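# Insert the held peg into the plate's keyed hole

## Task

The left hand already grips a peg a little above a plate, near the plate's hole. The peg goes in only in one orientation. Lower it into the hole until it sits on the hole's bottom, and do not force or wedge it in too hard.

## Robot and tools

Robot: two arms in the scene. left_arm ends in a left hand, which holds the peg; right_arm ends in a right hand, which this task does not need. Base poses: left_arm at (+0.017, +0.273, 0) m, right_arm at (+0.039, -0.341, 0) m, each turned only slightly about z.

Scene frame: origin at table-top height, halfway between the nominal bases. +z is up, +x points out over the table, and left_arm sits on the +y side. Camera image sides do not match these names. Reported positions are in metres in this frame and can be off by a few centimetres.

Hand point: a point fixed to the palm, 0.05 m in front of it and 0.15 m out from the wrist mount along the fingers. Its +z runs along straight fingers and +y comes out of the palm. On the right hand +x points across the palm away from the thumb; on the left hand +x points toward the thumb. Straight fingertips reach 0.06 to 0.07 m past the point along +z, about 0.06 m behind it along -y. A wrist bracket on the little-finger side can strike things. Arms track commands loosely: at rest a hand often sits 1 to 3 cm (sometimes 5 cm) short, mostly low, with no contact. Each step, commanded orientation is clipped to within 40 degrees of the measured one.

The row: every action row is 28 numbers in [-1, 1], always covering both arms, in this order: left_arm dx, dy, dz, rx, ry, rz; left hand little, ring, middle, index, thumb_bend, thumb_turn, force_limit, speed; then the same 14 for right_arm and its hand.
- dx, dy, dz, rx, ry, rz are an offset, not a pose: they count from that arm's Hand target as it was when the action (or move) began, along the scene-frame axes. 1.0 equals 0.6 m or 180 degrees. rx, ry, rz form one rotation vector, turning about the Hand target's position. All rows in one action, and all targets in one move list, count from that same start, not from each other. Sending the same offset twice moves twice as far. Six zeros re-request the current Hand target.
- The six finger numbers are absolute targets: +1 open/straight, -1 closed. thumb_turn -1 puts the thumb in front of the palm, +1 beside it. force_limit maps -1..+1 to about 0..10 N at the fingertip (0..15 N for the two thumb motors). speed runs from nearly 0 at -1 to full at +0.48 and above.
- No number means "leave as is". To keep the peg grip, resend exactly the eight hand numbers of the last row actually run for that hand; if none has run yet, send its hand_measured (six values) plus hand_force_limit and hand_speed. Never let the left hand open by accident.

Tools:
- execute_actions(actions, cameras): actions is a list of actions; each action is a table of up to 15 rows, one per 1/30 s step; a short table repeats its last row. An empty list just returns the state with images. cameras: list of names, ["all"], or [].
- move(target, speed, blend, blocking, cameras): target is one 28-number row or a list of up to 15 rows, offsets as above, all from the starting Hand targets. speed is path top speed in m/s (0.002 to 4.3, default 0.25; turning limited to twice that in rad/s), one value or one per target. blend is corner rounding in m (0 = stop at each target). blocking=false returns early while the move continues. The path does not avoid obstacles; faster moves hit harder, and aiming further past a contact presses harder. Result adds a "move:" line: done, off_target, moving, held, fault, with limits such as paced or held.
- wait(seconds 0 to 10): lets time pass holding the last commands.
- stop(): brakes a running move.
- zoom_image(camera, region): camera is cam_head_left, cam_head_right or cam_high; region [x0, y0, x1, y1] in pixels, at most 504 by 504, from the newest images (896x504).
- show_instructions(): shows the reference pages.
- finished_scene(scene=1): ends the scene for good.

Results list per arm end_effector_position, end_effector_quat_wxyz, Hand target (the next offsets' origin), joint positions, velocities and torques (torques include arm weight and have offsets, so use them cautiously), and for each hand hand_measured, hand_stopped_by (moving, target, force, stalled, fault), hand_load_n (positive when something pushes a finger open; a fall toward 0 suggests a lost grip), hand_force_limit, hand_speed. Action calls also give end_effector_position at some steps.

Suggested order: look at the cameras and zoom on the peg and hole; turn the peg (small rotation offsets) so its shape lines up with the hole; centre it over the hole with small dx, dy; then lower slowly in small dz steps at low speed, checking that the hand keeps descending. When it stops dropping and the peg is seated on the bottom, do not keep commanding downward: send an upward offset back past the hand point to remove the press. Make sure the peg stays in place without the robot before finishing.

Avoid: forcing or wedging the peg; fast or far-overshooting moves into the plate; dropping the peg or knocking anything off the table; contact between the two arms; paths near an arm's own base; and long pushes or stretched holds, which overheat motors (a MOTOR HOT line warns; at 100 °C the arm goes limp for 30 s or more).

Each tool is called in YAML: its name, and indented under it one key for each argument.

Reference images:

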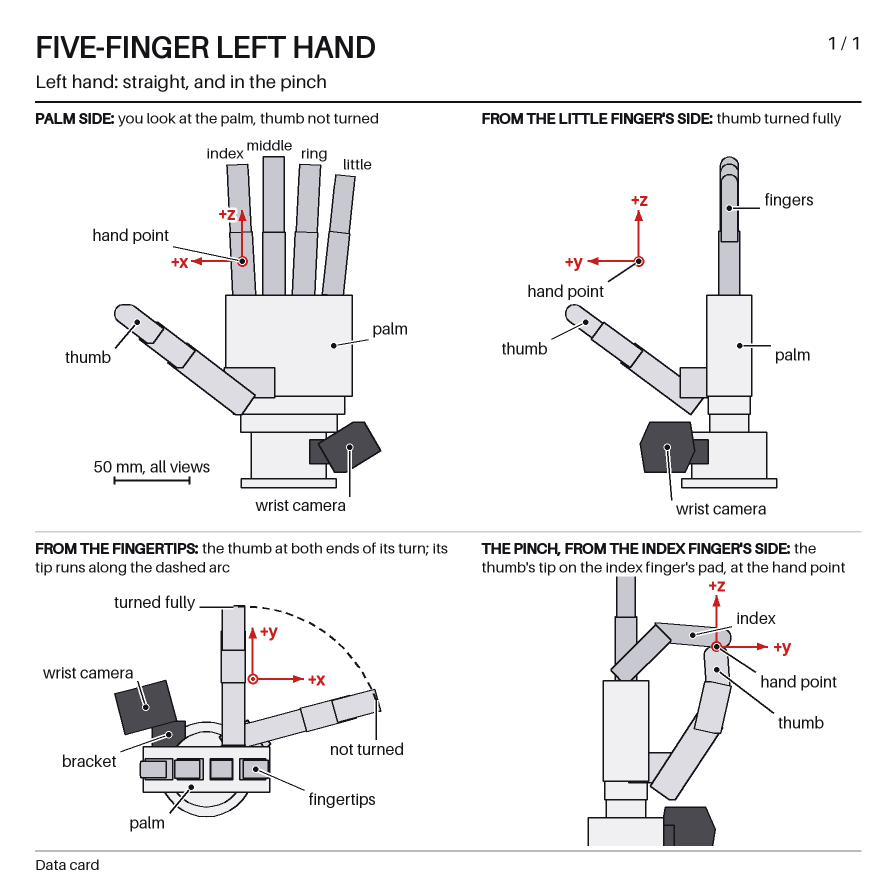

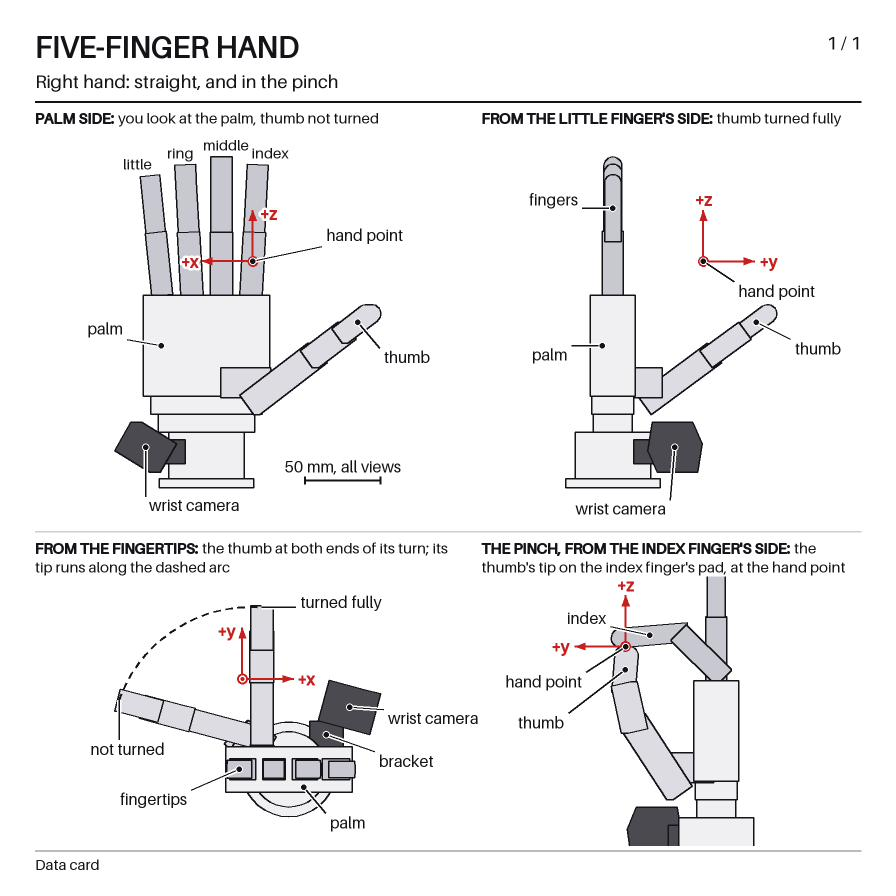

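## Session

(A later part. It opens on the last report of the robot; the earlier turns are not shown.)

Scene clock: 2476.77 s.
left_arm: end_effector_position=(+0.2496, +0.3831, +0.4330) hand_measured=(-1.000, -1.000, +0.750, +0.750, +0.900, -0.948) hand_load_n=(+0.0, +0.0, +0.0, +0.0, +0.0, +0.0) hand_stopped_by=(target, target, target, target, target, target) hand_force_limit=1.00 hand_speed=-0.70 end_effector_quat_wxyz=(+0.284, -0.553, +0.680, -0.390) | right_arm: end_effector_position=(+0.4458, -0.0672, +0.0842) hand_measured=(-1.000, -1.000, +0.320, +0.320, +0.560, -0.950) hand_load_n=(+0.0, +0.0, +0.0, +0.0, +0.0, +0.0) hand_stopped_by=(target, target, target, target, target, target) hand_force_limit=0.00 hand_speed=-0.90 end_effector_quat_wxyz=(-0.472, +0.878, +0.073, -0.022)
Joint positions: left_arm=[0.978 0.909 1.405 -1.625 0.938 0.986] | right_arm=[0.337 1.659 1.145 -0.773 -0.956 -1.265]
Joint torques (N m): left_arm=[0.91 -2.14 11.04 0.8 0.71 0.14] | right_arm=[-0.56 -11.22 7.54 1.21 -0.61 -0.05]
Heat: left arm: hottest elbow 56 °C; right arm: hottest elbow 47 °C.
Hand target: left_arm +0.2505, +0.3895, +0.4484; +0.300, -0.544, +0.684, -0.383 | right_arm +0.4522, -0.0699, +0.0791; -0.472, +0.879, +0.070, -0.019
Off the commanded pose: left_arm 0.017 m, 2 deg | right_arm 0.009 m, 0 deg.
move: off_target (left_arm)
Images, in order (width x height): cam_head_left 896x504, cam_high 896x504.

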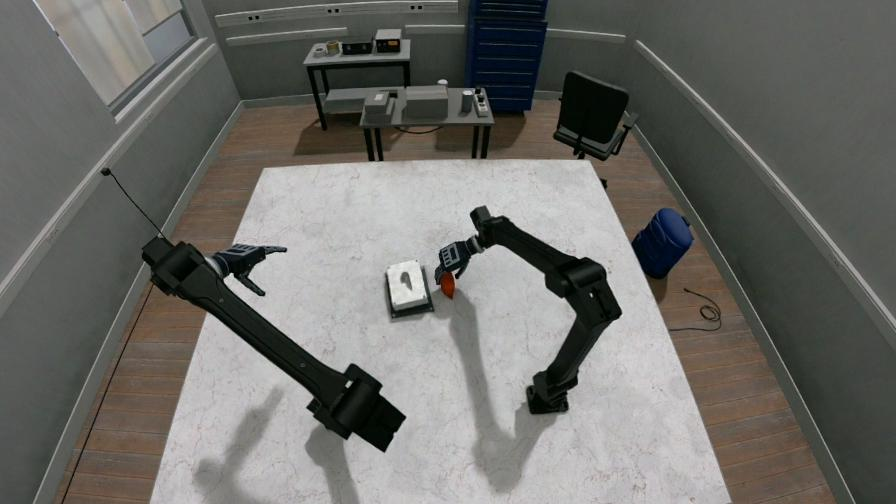

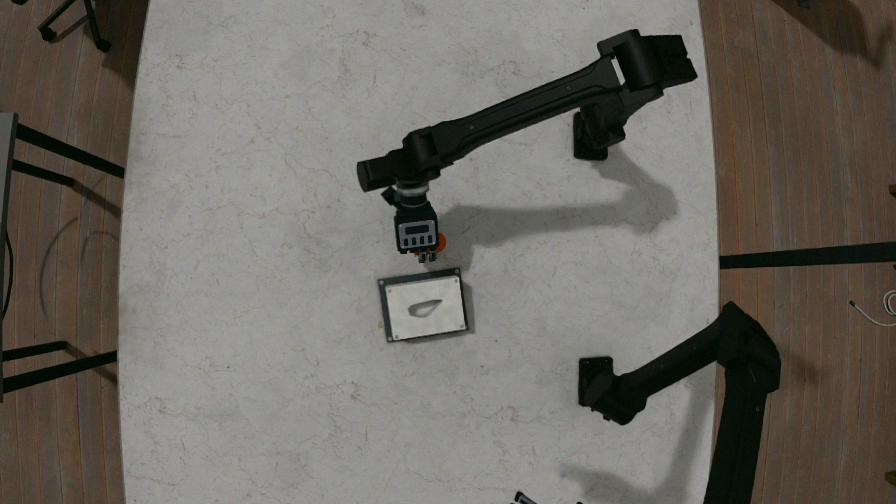

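move:
  target:
    - [0,0,0,0,0,0,-1,-1,0.75,0.75,0.9,-0.948,1.0,-0.7,0,0.030,-0.015,0.0,0.0,0,-1,-1,0.32,0.32,0.56,-0.95,0.0,-0.9]
  speed: [0.04]
  cameras: ["cam_head_left","cam_high"]

zoom_image:
  camera: "cam_head_left"
  region: [420, 240, 480, 310]

zoom_image:
  camera: "cam_high"
  region: [390, 190, 470, 270]

Scene clock: 2487.83 s.
left_arm: end_effector_position=(+0.2496, +0.3831, +0.4330) hand_measured=(-1.000, -1.000, +0.750, +0.750, +0.900, -0.948) hand_load_n=(+0.0, +0.0, +0.0, +0.0, +0.0, +0.0) hand_stopped_by=(target, target, target, target, target, target) hand_force_limit=1.00 hand_speed=-0.70 end_effector_quat_wxyz=(+0.284, -0.553, +0.680, -0.390) | right_arm: end_effector_position=(+0.4540, -0.0584, +0.0771) hand_measured=(-1.000, -1.000, +0.320, +0.320, +0.560, -0.950) hand_load_n=(+0.0, +0.0, +0.0, +0.0, +0.0, +0.0) hand_stopped_by=(target, target, target, target, target, target) hand_force_limit=0.00 hand_speed=-0.90 end_effector_quat_wxyz=(-0.473, +0.878, +0.069, -0.013)
Joint positions: left_arm=[0.978 0.909 1.405 -1.625 0.938 0.986] | right_arm=[0.349 1.678 1.145 -0.707 -0.948 -1.222]
Joint torques (N m): left_arm=[0.91 -2.2 11.04 0.8 0.7 0.14] | right_arm=[1.2 -11.4 7.23 1.46 -0.5 0.08]
Heat: left arm: hottest elbow 56 °C; right arm: hottest elbow 45 °C.
Hand target: left_arm +0.2505, +0.3895, +0.4484; +0.300, -0.544, +0.684, -0.383 | right_arm +0.4521, -0.0519, +0.0701; -0.472, +0.879, +0.070, -0.019
Off the commanded pose: left_arm 0.017 m, 2 deg | right_arm 0.010 m, 1 deg.
move: off_target (left_arm)
Images, in order (width x height): cam_head_left 896x504, cam_high 896x504.

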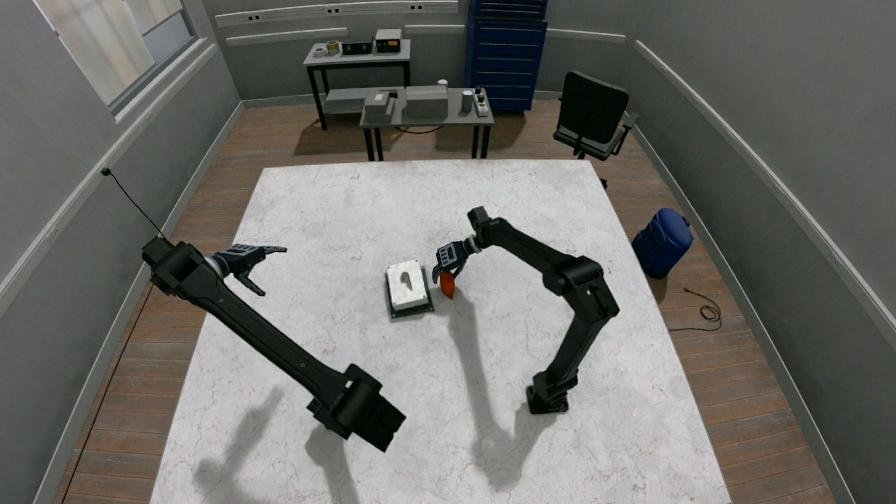

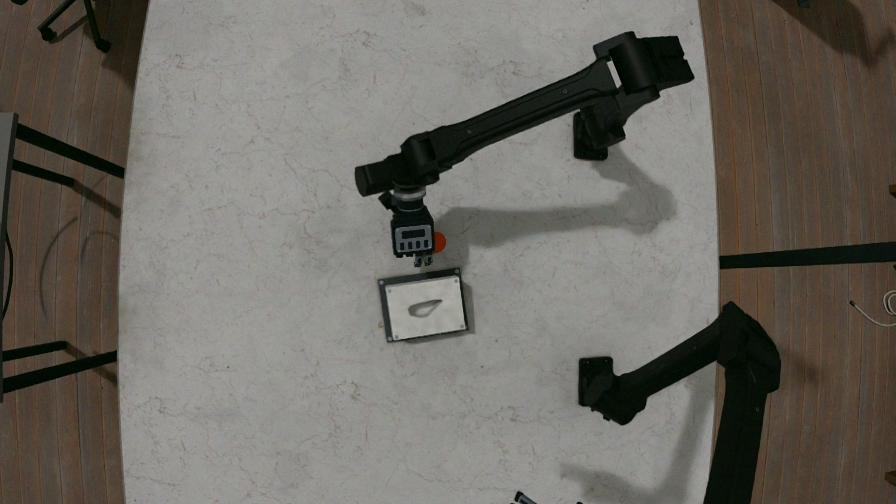

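Scaled by 7.200 from the camera's 896x504 image, which has a finer 1280x720 frame.

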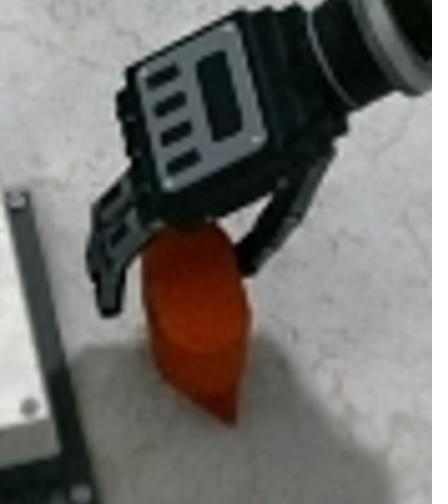

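Scaled by 6.300 from the camera's 896x504 image, which has a finer 1280x720 frame.

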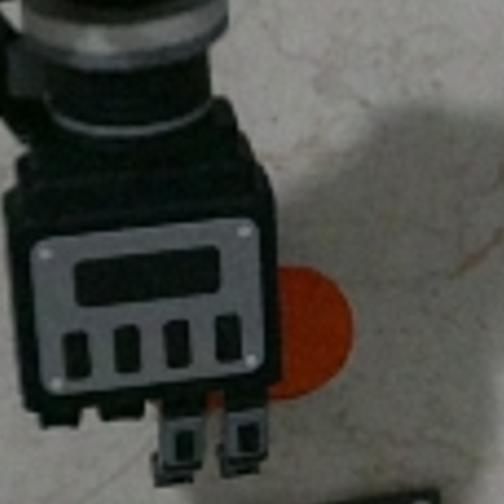

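move:
  target:
    - [0,0,0,0,0,0,-1,-1,0.75,0.75,0.9,-0.948,1.0,-0.7,-0.013,-0.008,0.005,0.0,0.0,0,-1,-1,0.32,0.32,0.56,-0.95,0.0,-0.9]
  speed: [0.04]
  cameras: ["cam_head_left","cam_high"]

zoom_image:
  camera: "cam_head_left"
  region: [420, 240, 480, 310]

zoom_image:
  camera: "cam_high"
  region: [390, 190, 470, 270]

Scene clock: 2494.00 s.
left_arm: end_effector_position=(+0.2496, +0.3831, +0.4330) hand_measured=(-1.000, -1.000, +0.750, +0.750, +0.900, -0.948) hand_load_n=(+0.0, +0.0, +0.0, +0.0, +0.0, +0.0) hand_stopped_by=(target, target, target, target, target, target) hand_force_limit=1.00 hand_speed=-0.70 end_effector_quat_wxyz=(+0.284, -0.553, +0.680, -0.390) | right_arm: end_effector_position=(+0.4439, -0.0619, +0.0684) hand_measured=(-1.000, -1.000, +0.320, +0.320, +0.560, -0.950) hand_load_n=(+0.0, +0.0, +0.0, +0.0, +0.0, +0.0) hand_stopped_by=(target, target, target, target, target, target) hand_force_limit=0.00 hand_speed=-0.90 end_effector_quat_wxyz=(-0.471, +0.880, +0.063, -0.023)
Joint positions: left_arm=[0.978 0.909 1.405 -1.625 0.938 0.986] | right_arm=[0.349 1.678 1.12 -0.706 -0.948 -1.222]
Joint torques (N m): left_arm=[0.91 -2.14 11.04 0.8 0.7 0.13] | right_arm=[0.97 -13.22 7.3 1.17 -0.56 0.03]
Heat: left arm: hottest elbow 56 °C; right arm: hottest elbow 45 °C.
Hand target: left_arm +0.2505, +0.3895, +0.4484; +0.300, -0.544, +0.684, -0.383 | right_arm +0.4443, -0.0567, +0.0731; -0.472, +0.879, +0.070, -0.019
Off the commanded pose: left_arm 0.017 m, 2 deg | right_arm 0.007 m, 1 deg.
move: off_target (left_arm)
Images, in order (width x height): cam_head_left 896x504, cam_high 896x504.

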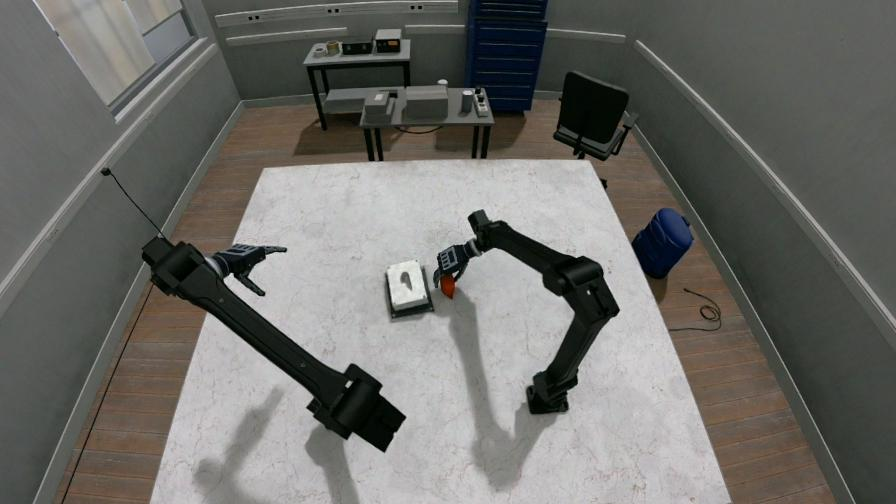

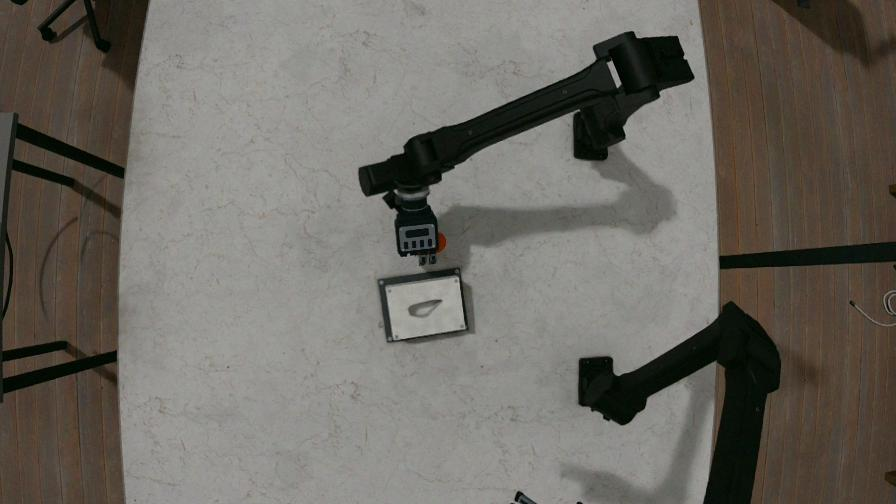

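Scaled by 7.200 from the camera's 896x504 image, which has a finer 1280x720 frame.

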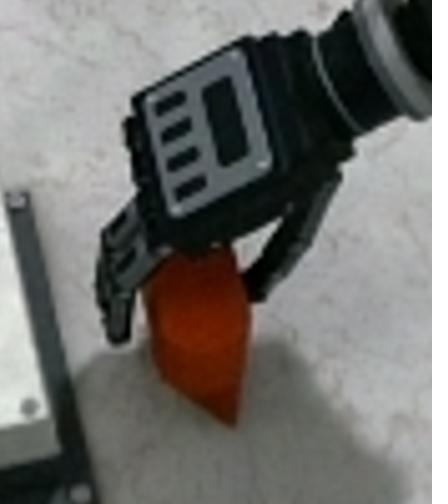

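Scaled by 6.300 from the camera's 896x504 image, which has a finer 1280x720 frame.

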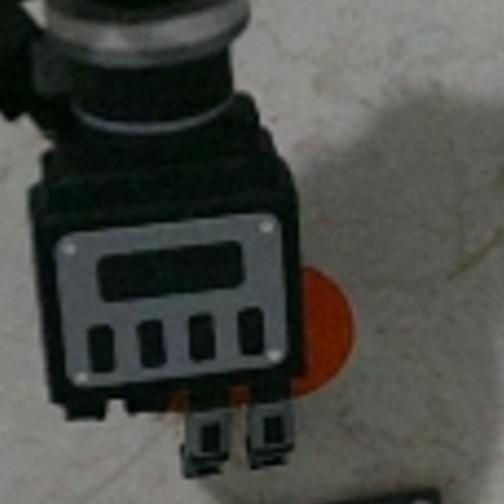

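move:
  target:
    - [0,0,0,0,0,0,-1,-1,0.75,0.75,0.9,-0.948,1.0,-0.7,0,0,0.0,0.0,0.0,0,-1,-1,0.19,0.19,0.50,-0.95,0.0,-0.9]
  speed: [0.04]
  cameras: ["cam_head_left","cam_high"]

zoom_image:
  camera: "cam_head_left"
  region: [420, 240, 480, 310]

zoom_image:
  camera: "cam_high"
  region: [390, 190, 470, 270]

Scene clock: 2500.70 s.
left_arm: end_effector_position=(+0.2496, +0.3831, +0.4330) hand_measured=(-1.000, -1.000, +0.750, +0.750, +0.900, -0.948) hand_load_n=(+0.0, +0.0, +0.0, +0.0, +0.0, +0.0) hand_stopped_by=(target, target, target, target, target, target) hand_force_limit=1.00 hand_speed=-0.70 end_effector_quat_wxyz=(+0.284, -0.553, +0.680, -0.390) | right_arm: end_effector_position=(+0.4440, -0.0620, +0.0683) hand_measured=(-1.000, -1.000, +0.190, +0.190, +0.500, -0.950) hand_load_n=(+0.0, +0.0, +0.0, +0.0, +0.5, +0.0) hand_stopped_by=(target, target, target, target, target, target) hand_force_limit=0.00 hand_speed=-0.90 end_effector_quat_wxyz=(-0.470, +0.880, +0.063, -0.023)
Joint positions: left_arm=[0.978 0.909 1.405 -1.625 0.938 0.986] | right_arm=[0.349 1.678 1.12 -0.706 -0.948 -1.222]
Joint torques (N m): left_arm=[0.91 -2.14 11.06 0.8 0.7 0.14] | right_arm=[0.97 -13.22 7.27 1.16 -0.58 0.03]
Heat: left arm: hottest elbow 56 °C; right arm: hottest elbow 45 °C.
Hand target: left_arm +0.2505, +0.3895, +0.4484; +0.300, -0.544, +0.684, -0.383 | right_arm +0.4443, -0.0567, +0.0731; -0.472, +0.878, +0.070, -0.019
Off the commanded pose: left_arm 0.017 m, 2 deg | right_arm 0.007 m, 1 deg.
move: off_target (left_arm)
Images, in order (width x height): cam_head_left 896x504, cam_high 896x504.

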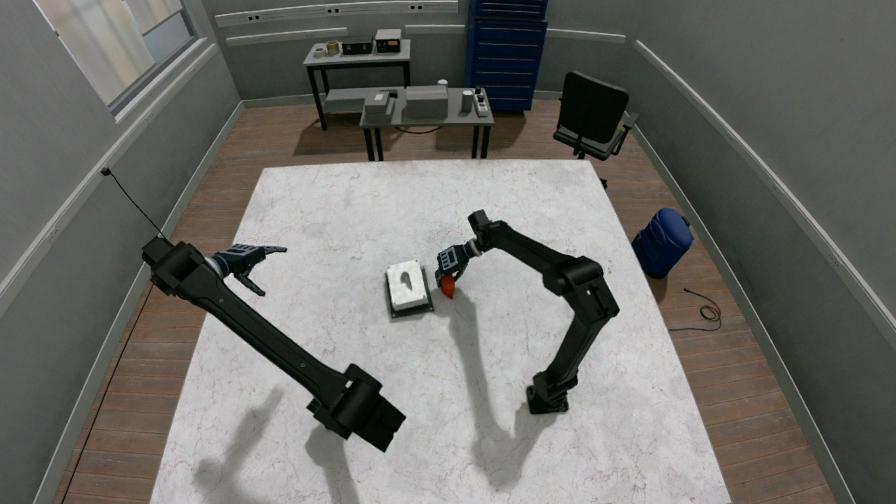

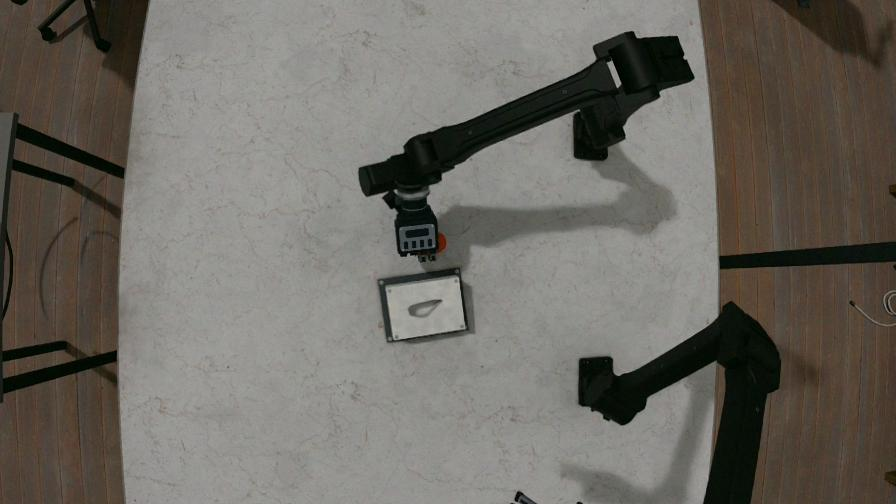

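Scaled by 7.200 from the camera's 896x504 image, which has a finer 1280x720 frame.

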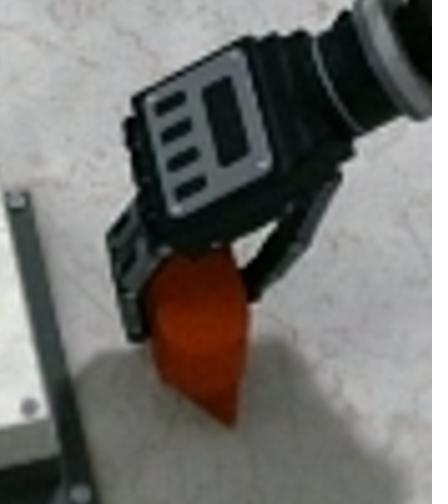

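Scaled by 6.300 from the camera's 896x504 image, which has a finer 1280x720 frame.

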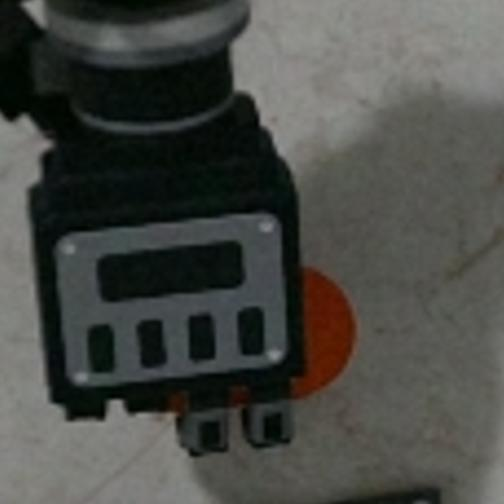

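Now grip gently in steps.

move:
  target:
    - [0,0,0,0,0,0,-1,-1,0.75,0.75,0.9,-0.948,1.0,-0.7,0,0,0.0,0,0,0,-1,-1,0.05,0.05,0.2,-0.95,-0.8,-0.9]
    - [0,0,0,0,0,0,-1,-1,0.75,0.75,0.9,-0.948,1.0,-0.7,0,0,0,0,0,0,-1,-1,0.0,0.0,0.1,-0.95,0.2,-0.95]
    - [0,0,0,0,0,0,-1,-1,0.75,0.75,0.9,-0.948,1.0,-0.7,0,0,0,0,0,0,-1,-1,-0.05,-0.05,0.05,-0.95,0.9,-0.95]
  speed: 0.04
  cameras: ["cam_head_left","cam_head_right","cam_high"]

zoom_image:
  camera: "cam_head_left"
  region: [430, 270, 465, 310]

zoom_image:
  camera: "cam_high"
  region: [400, 220, 460, 265]

Scene clock: 2507.70 s.
left_arm: end_effector_position=(+0.2496, +0.3831, +0.4330) hand_measured=(-1.000, -1.000, +0.750, +0.750, +0.900, -0.948) hand_load_n=(+0.0, +0.5, +0.0, +0.0, +0.0, +0.0) hand_stopped_by=(target, target, target, target, target, target) hand_force_limit=1.00 hand_speed=-0.70 end_effector_quat_wxyz=(+0.284, -0.553, +0.680, -0.390) | right_arm: end_effector_position=(+0.4439, -0.0619, +0.0685) hand_measured=(-1.000, -1.000, +0.150, +0.136, +0.498, -0.950) hand_load_n=(+0.0, +0.0, +9.0, +10.5, +19.0, +0.0) hand_stopped_by=(target, target, force, force, force, target) hand_force_limit=0.90 hand_speed=-0.95 end_effector_quat_wxyz=(-0.471, +0.880, +0.063, -0.024)
Joint positions: left_arm=[0.978 0.909 1.405 -1.625 0.938 0.986] | right_arm=[0.349 1.678 1.12 -0.706 -0.949 -1.222]
Joint torques (N m): left_arm=[0.91 -2.14 11.04 0.8 0.7 0.14] | right_arm=[0.85 -13.27 7.28 1.16 -0.53 0.03]
Heat: left arm: hottest elbow 56 °C; right arm: hottest elbow 45 °C.
Hand target: left_arm +0.2505, +0.3895, +0.4484; +0.300, -0.544, +0.684, -0.383 | right_arm +0.4443, -0.0567, +0.0731; -0.472, +0.878, +0.070, -0.019
Off the commanded pose: left_arm 0.017 m, 2 deg | right_arm 0.007 m, 1 deg.
move: off_target (left_arm)

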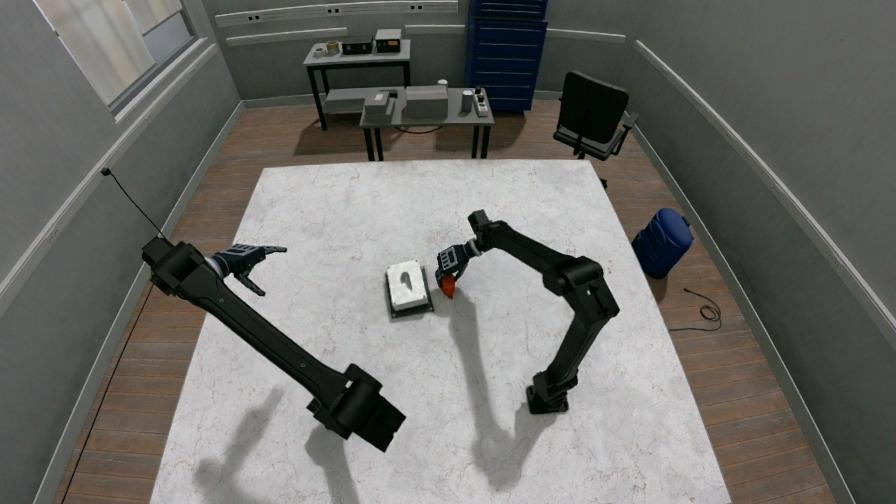

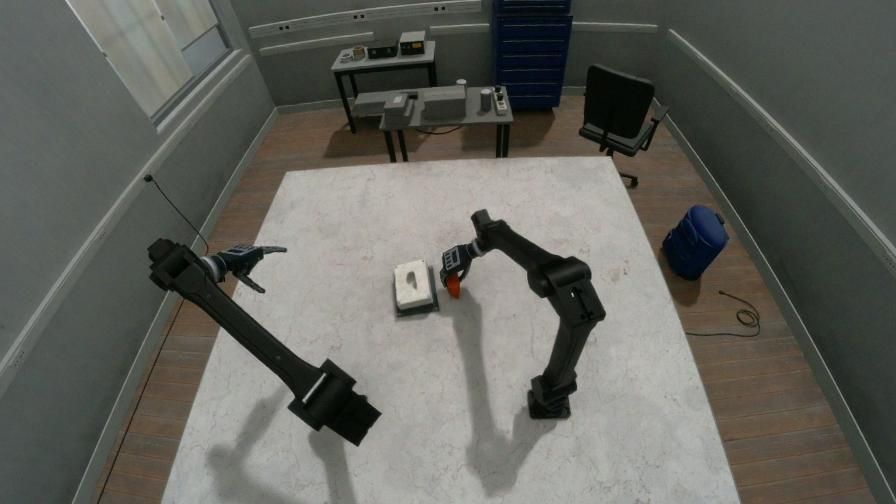

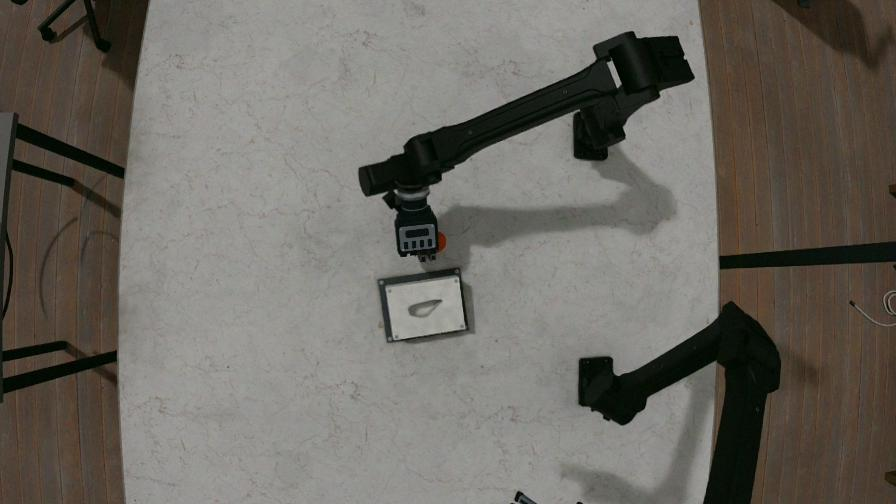

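Scaled by 12.600 from the camera's 896x504 image, which has a finer 1280x720 frame.

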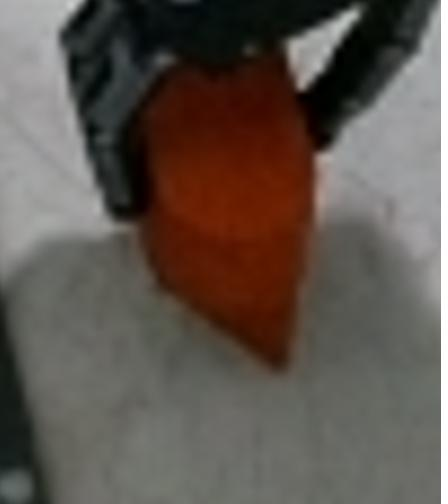

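Scaled by 8.400 from the camera's 896x504 image, which has a finer 1280x720 frame.

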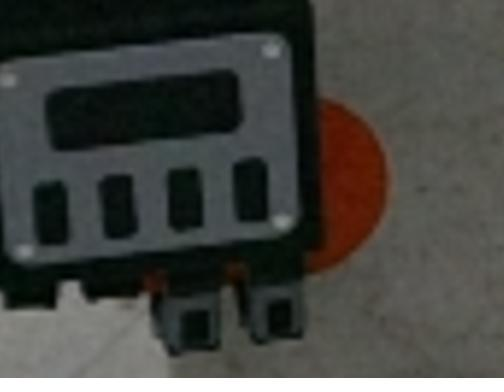

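move:
  target:
    - [0,0,0,0,0,0,-1,-1,0.75,0.75,0.9,-0.948,1.0,-0.7,0,0,0.328,0,0,0,-1,-1,-0.05,-0.05,0.05,-0.95,0.9,-0.95]
    - [0,0,0,0,0,0,-1,-1,0.75,0.75,0.9,-0.948,1.0,-0.7,-0.006,0.1945,0.328,0,0,0,-1,-1,-0.05,-0.05,0.05,-0.95,0.9,-0.95]
    - [0,0,0,0,0,0,-1,-1,0.75,0.75,0.9,-0.948,1.0,-0.7,-0.006,0.2428,0.245,0,0,0,-1,-1,-0.05,-0.05,0.05,-0.95,0.9,-0.95]
    - [0,0,0,0,0,0,-1,-1,0.75,0.75,0.9,-0.948,1.0,-0.7,-0.006,0.2428,0.1615,0,0,0,-1,-1,-0.05,-0.05,0.05,-0.95,0.9,-0.95]
  speed: [0.15,0.15,0.12,0.08]
  blend: [0.02,0.01,0,0]
  cameras: ["cam_head_left","cam_head_right","cam_high"]

zoom_image:
  camera: "cam_head_left"
  region: [390, 250, 430, 300]

zoom_image:
  camera: "cam_head_left"
  region: [396, 274, 418, 296]

zoom_image:
  camera: "cam_head_right"
  region: [400, 274, 422, 296]

zoom_image:
  camera: "cam_high"
  region: [400, 285, 460, 330]

Scene clock: 2525.87 s.
left_arm: end_effector_position=(+0.2496, +0.3831, +0.4330) hand_measured=(-1.000, -1.000, +0.750, +0.750, +0.900, -0.948) hand_load_n=(+0.0, +0.0, +0.0, +0.0, +0.0, +0.0) hand_stopped_by=(target, target, target, target, target, target) hand_force_limit=1.00 hand_speed=-0.70 end_effector_quat_wxyz=(+0.284, -0.553, +0.680, -0.390) | right_arm: end_effector_position=(+0.4403, +0.0772, +0.1613) hand_measured=(-1.000, -1.000, +0.150, +0.136, +0.498, -0.950) hand_load_n=(+0.0, +0.0, +8.5, +10.0, +20.0, +0.0) hand_stopped_by=(target, target, force, force, force, target) hand_force_limit=0.90 hand_speed=-0.95 end_effector_quat_wxyz=(-0.464, +0.883, +0.063, -0.025)
Joint positions: left_arm=[0.978 0.909 1.405 -1.625 0.938 0.986] | right_arm=[0.603 1.684 1.377 -0.688 -0.826 -0.865]
Joint torques (N m): left_arm=[0.91 -2.14 11.04 0.8 0.71 0.14] | right_arm=[1.32 -14.04 9.14 2.11 -0.58 0.13]
Heat: left arm: hottest elbow 56 °C; right arm: hottest elbow 45 °C.
Hand target: left_arm +0.2505, +0.3895, +0.4484; +0.300, -0.544, +0.684, -0.383 | right_arm +0.4408, +0.0890, +0.1699; -0.472, +0.879, +0.070, -0.019
Off the commanded pose: left_arm 0.017 m, 2 deg | right_arm 0.015 m, 2 deg.
move: off_target (left_arm, right_arm)

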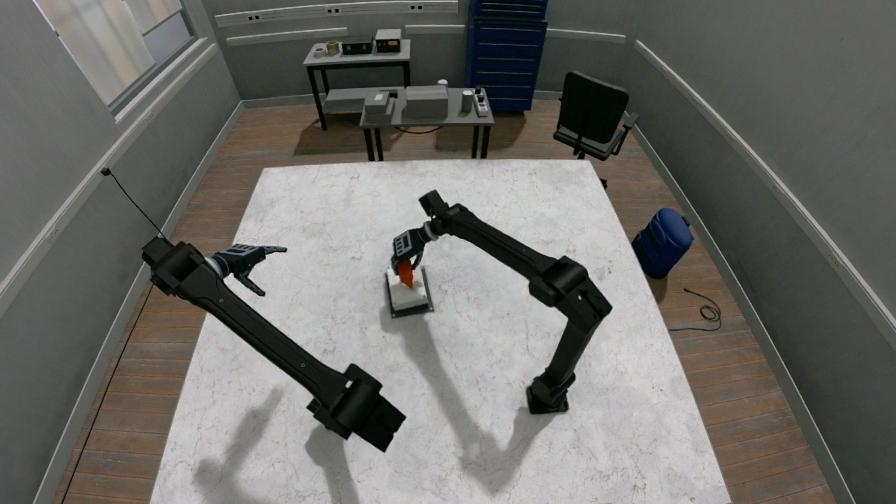

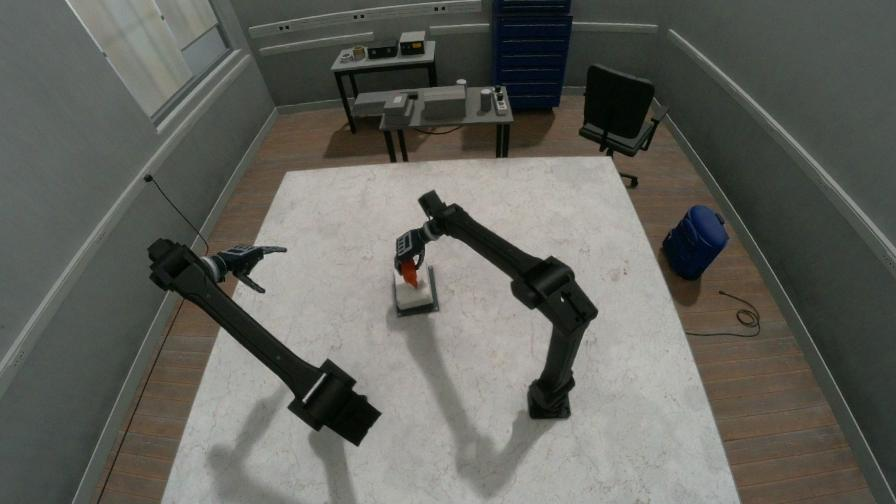

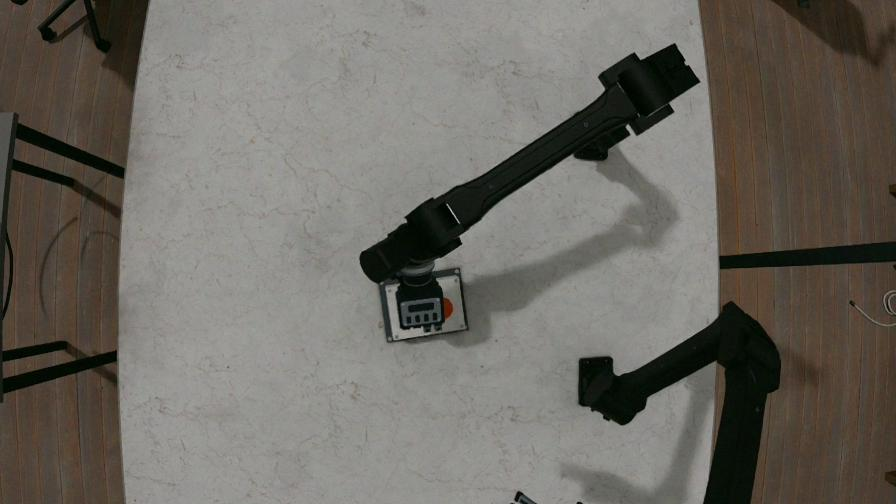

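Scaled by 10.080 from the camera's 896x504 image, which has a finer 1280x720 frame.

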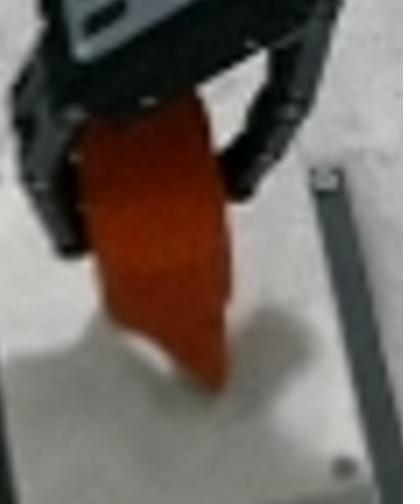

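Scaled by 22.909 from the camera's 896x504 image, which has a finer 1280x720 frame.

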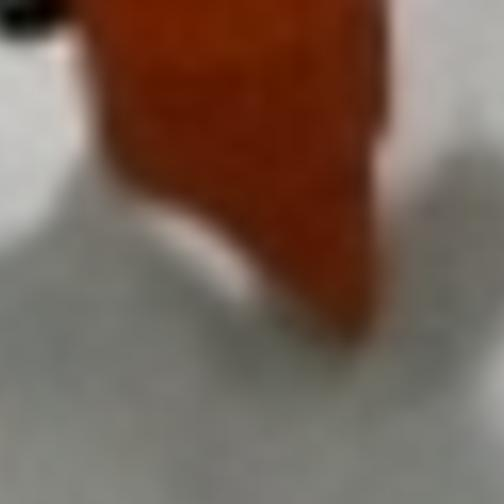

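Scaled by 22.909 from the camera's 896x504 image, which has a finer 1280x720 frame.

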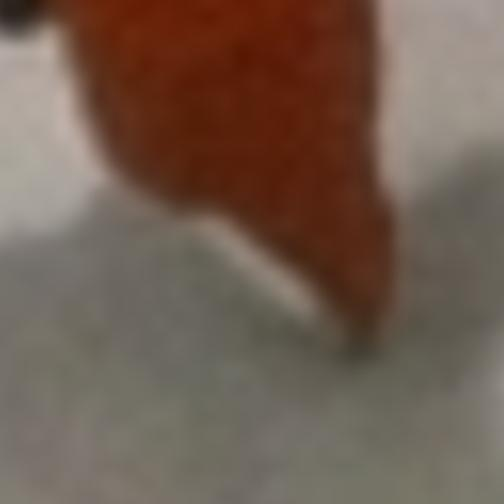

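Scaled by 8.400 from the camera's 896x504 image, which has a finer 1280x720 frame.

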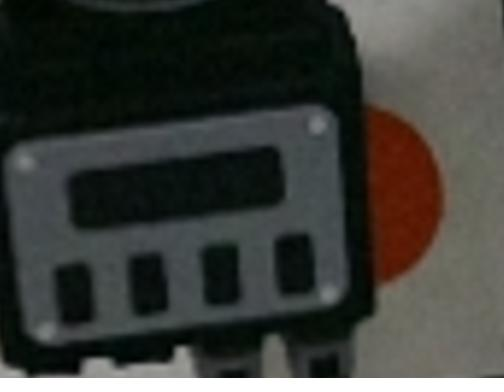

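move:
  target: [0,0,0,0,0,0,-1,-1,0.75,0.75,0.9,-0.948,1.0,-0.7,0.009,0.002,-0.020,0,0.003,0.001,-1,-1,-0.05,-0.05,0.05,-0.95,0.9,-0.95]
  speed: 0.06
  cameras: ["cam_head_left","cam_head_right","cam_high"]

zoom_image:
  camera: "cam_head_left"
  region: [396, 274, 418, 296]

zoom_image:
  camera: "cam_head_right"
  region: [400, 274, 422, 296]

zoom_image:
  camera: "cam_high"
  region: [400, 285, 460, 330]

Scene clock: 2544.97 s.
left_arm: end_effector_position=(+0.2496, +0.3831, +0.4330) hand_measured=(-1.000, -1.000, +0.750, +0.750, +0.900, -0.948) hand_load_n=(+0.0, +0.0, +0.0, +0.0, +0.0, +0.0) hand_stopped_by=(target, target, target, target, target, target) hand_force_limit=1.00 hand_speed=-0.70 end_effector_quat_wxyz=(+0.284, -0.553, +0.680, -0.390) | right_arm: end_effector_position=(+0.4424, +0.0794, +0.1484) hand_measured=(-1.000, -1.000, +0.150, +0.136, +0.498, -0.950) hand_load_n=(+0.0, +0.0, +8.5, +10.0, +20.0, +0.5) hand_stopped_by=(target, target, force, force, force, target) hand_force_limit=0.90 hand_speed=-0.95 end_effector_quat_wxyz=(-0.462, +0.884, +0.060, -0.031)
Joint positions: left_arm=[0.978 0.909 1.405 -1.625 0.938 0.986] | right_arm=[0.603 1.71 1.377 -0.676 -0.83 -0.865]
Joint torques (N m): left_arm=[0.91 -2.2 11.04 0.8 0.7 0.14] | right_arm=[0.85 -14.27 9.46 2.06 -0.78 0.07]
Heat: left arm: hottest elbow 56 °C; right arm: hottest elbow 45 °C.
Hand target: left_arm +0.2505, +0.3895, +0.4484; +0.300, -0.544, +0.684, -0.383 | right_arm +0.4462, +0.0901, +0.1579; -0.472, +0.878, +0.069, -0.024
Off the commanded pose: left_arm 0.017 m, 2 deg | right_arm 0.015 m, 2 deg.
move: off_target (left_arm, right_arm)

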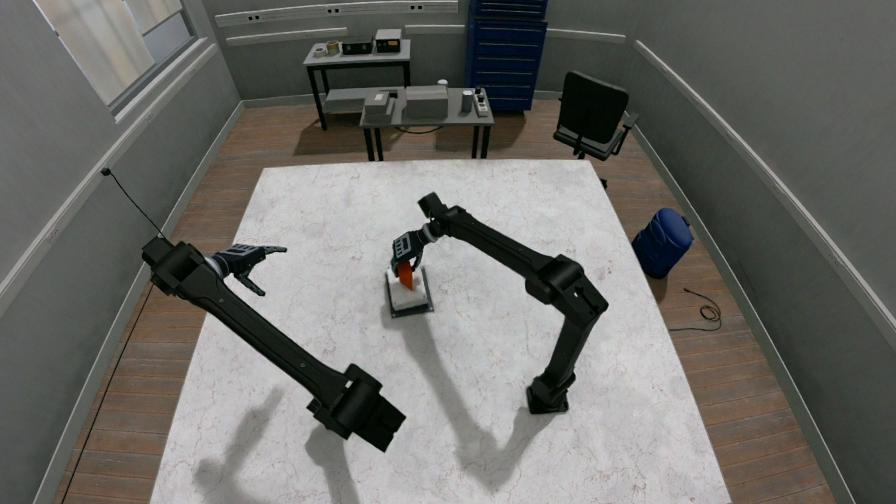

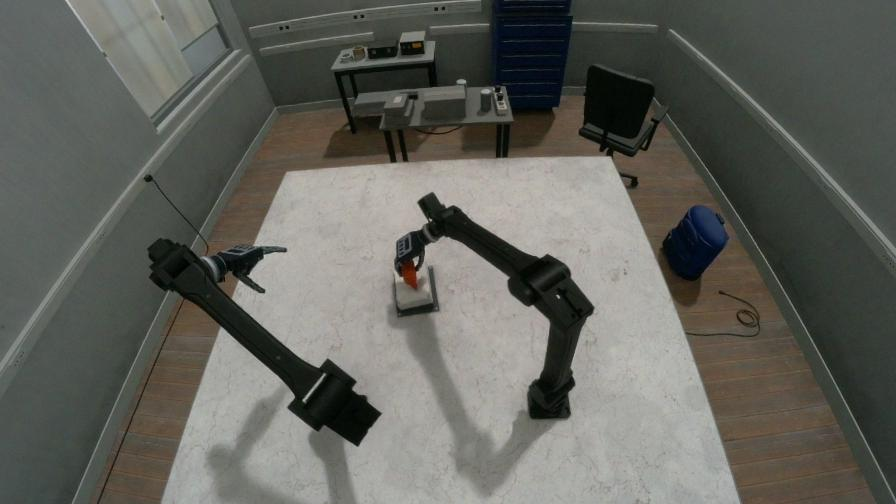

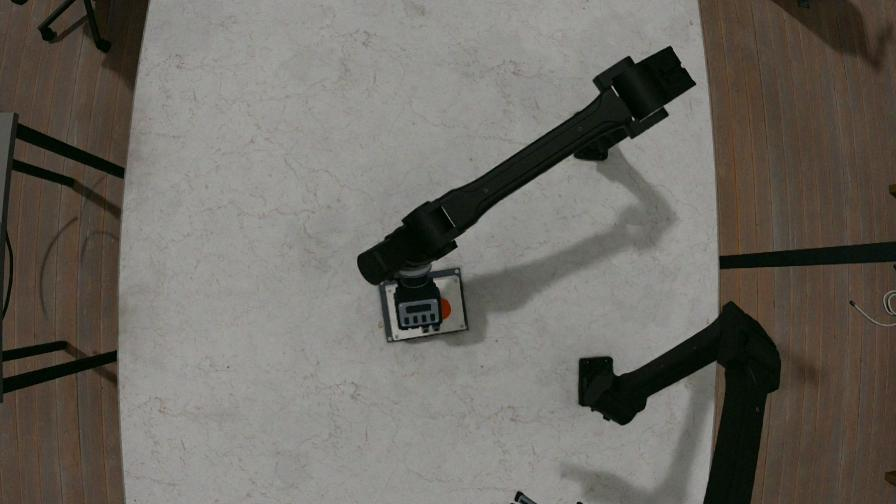

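Scaled by 22.909 from the camera's 896x504 image, which has a finer 1280x720 frame.

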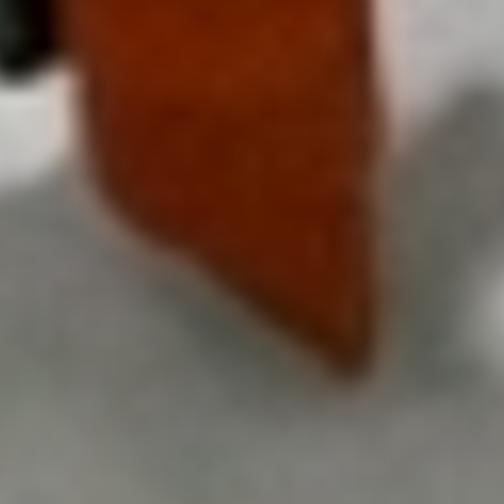

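Scaled by 22.909 from the camera's 896x504 image, which has a finer 1280x720 frame.

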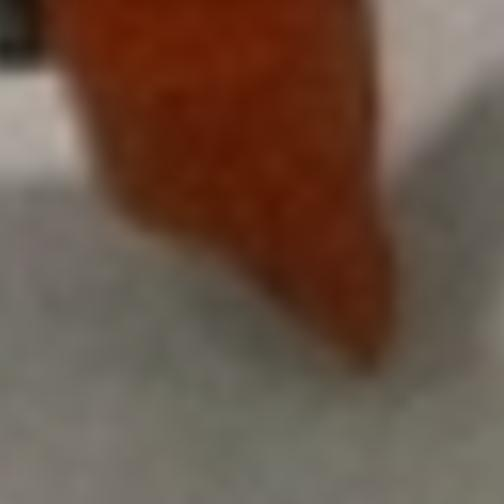

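Scaled by 8.400 from the camera's 896x504 image, which has a finer 1280x720 frame.

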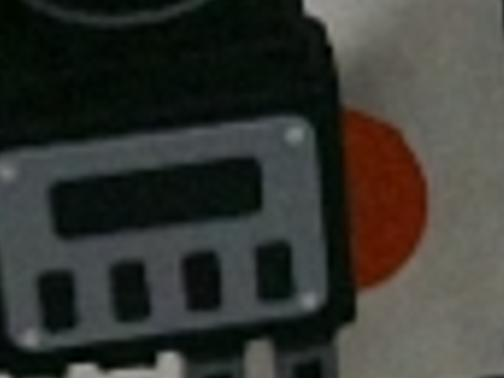

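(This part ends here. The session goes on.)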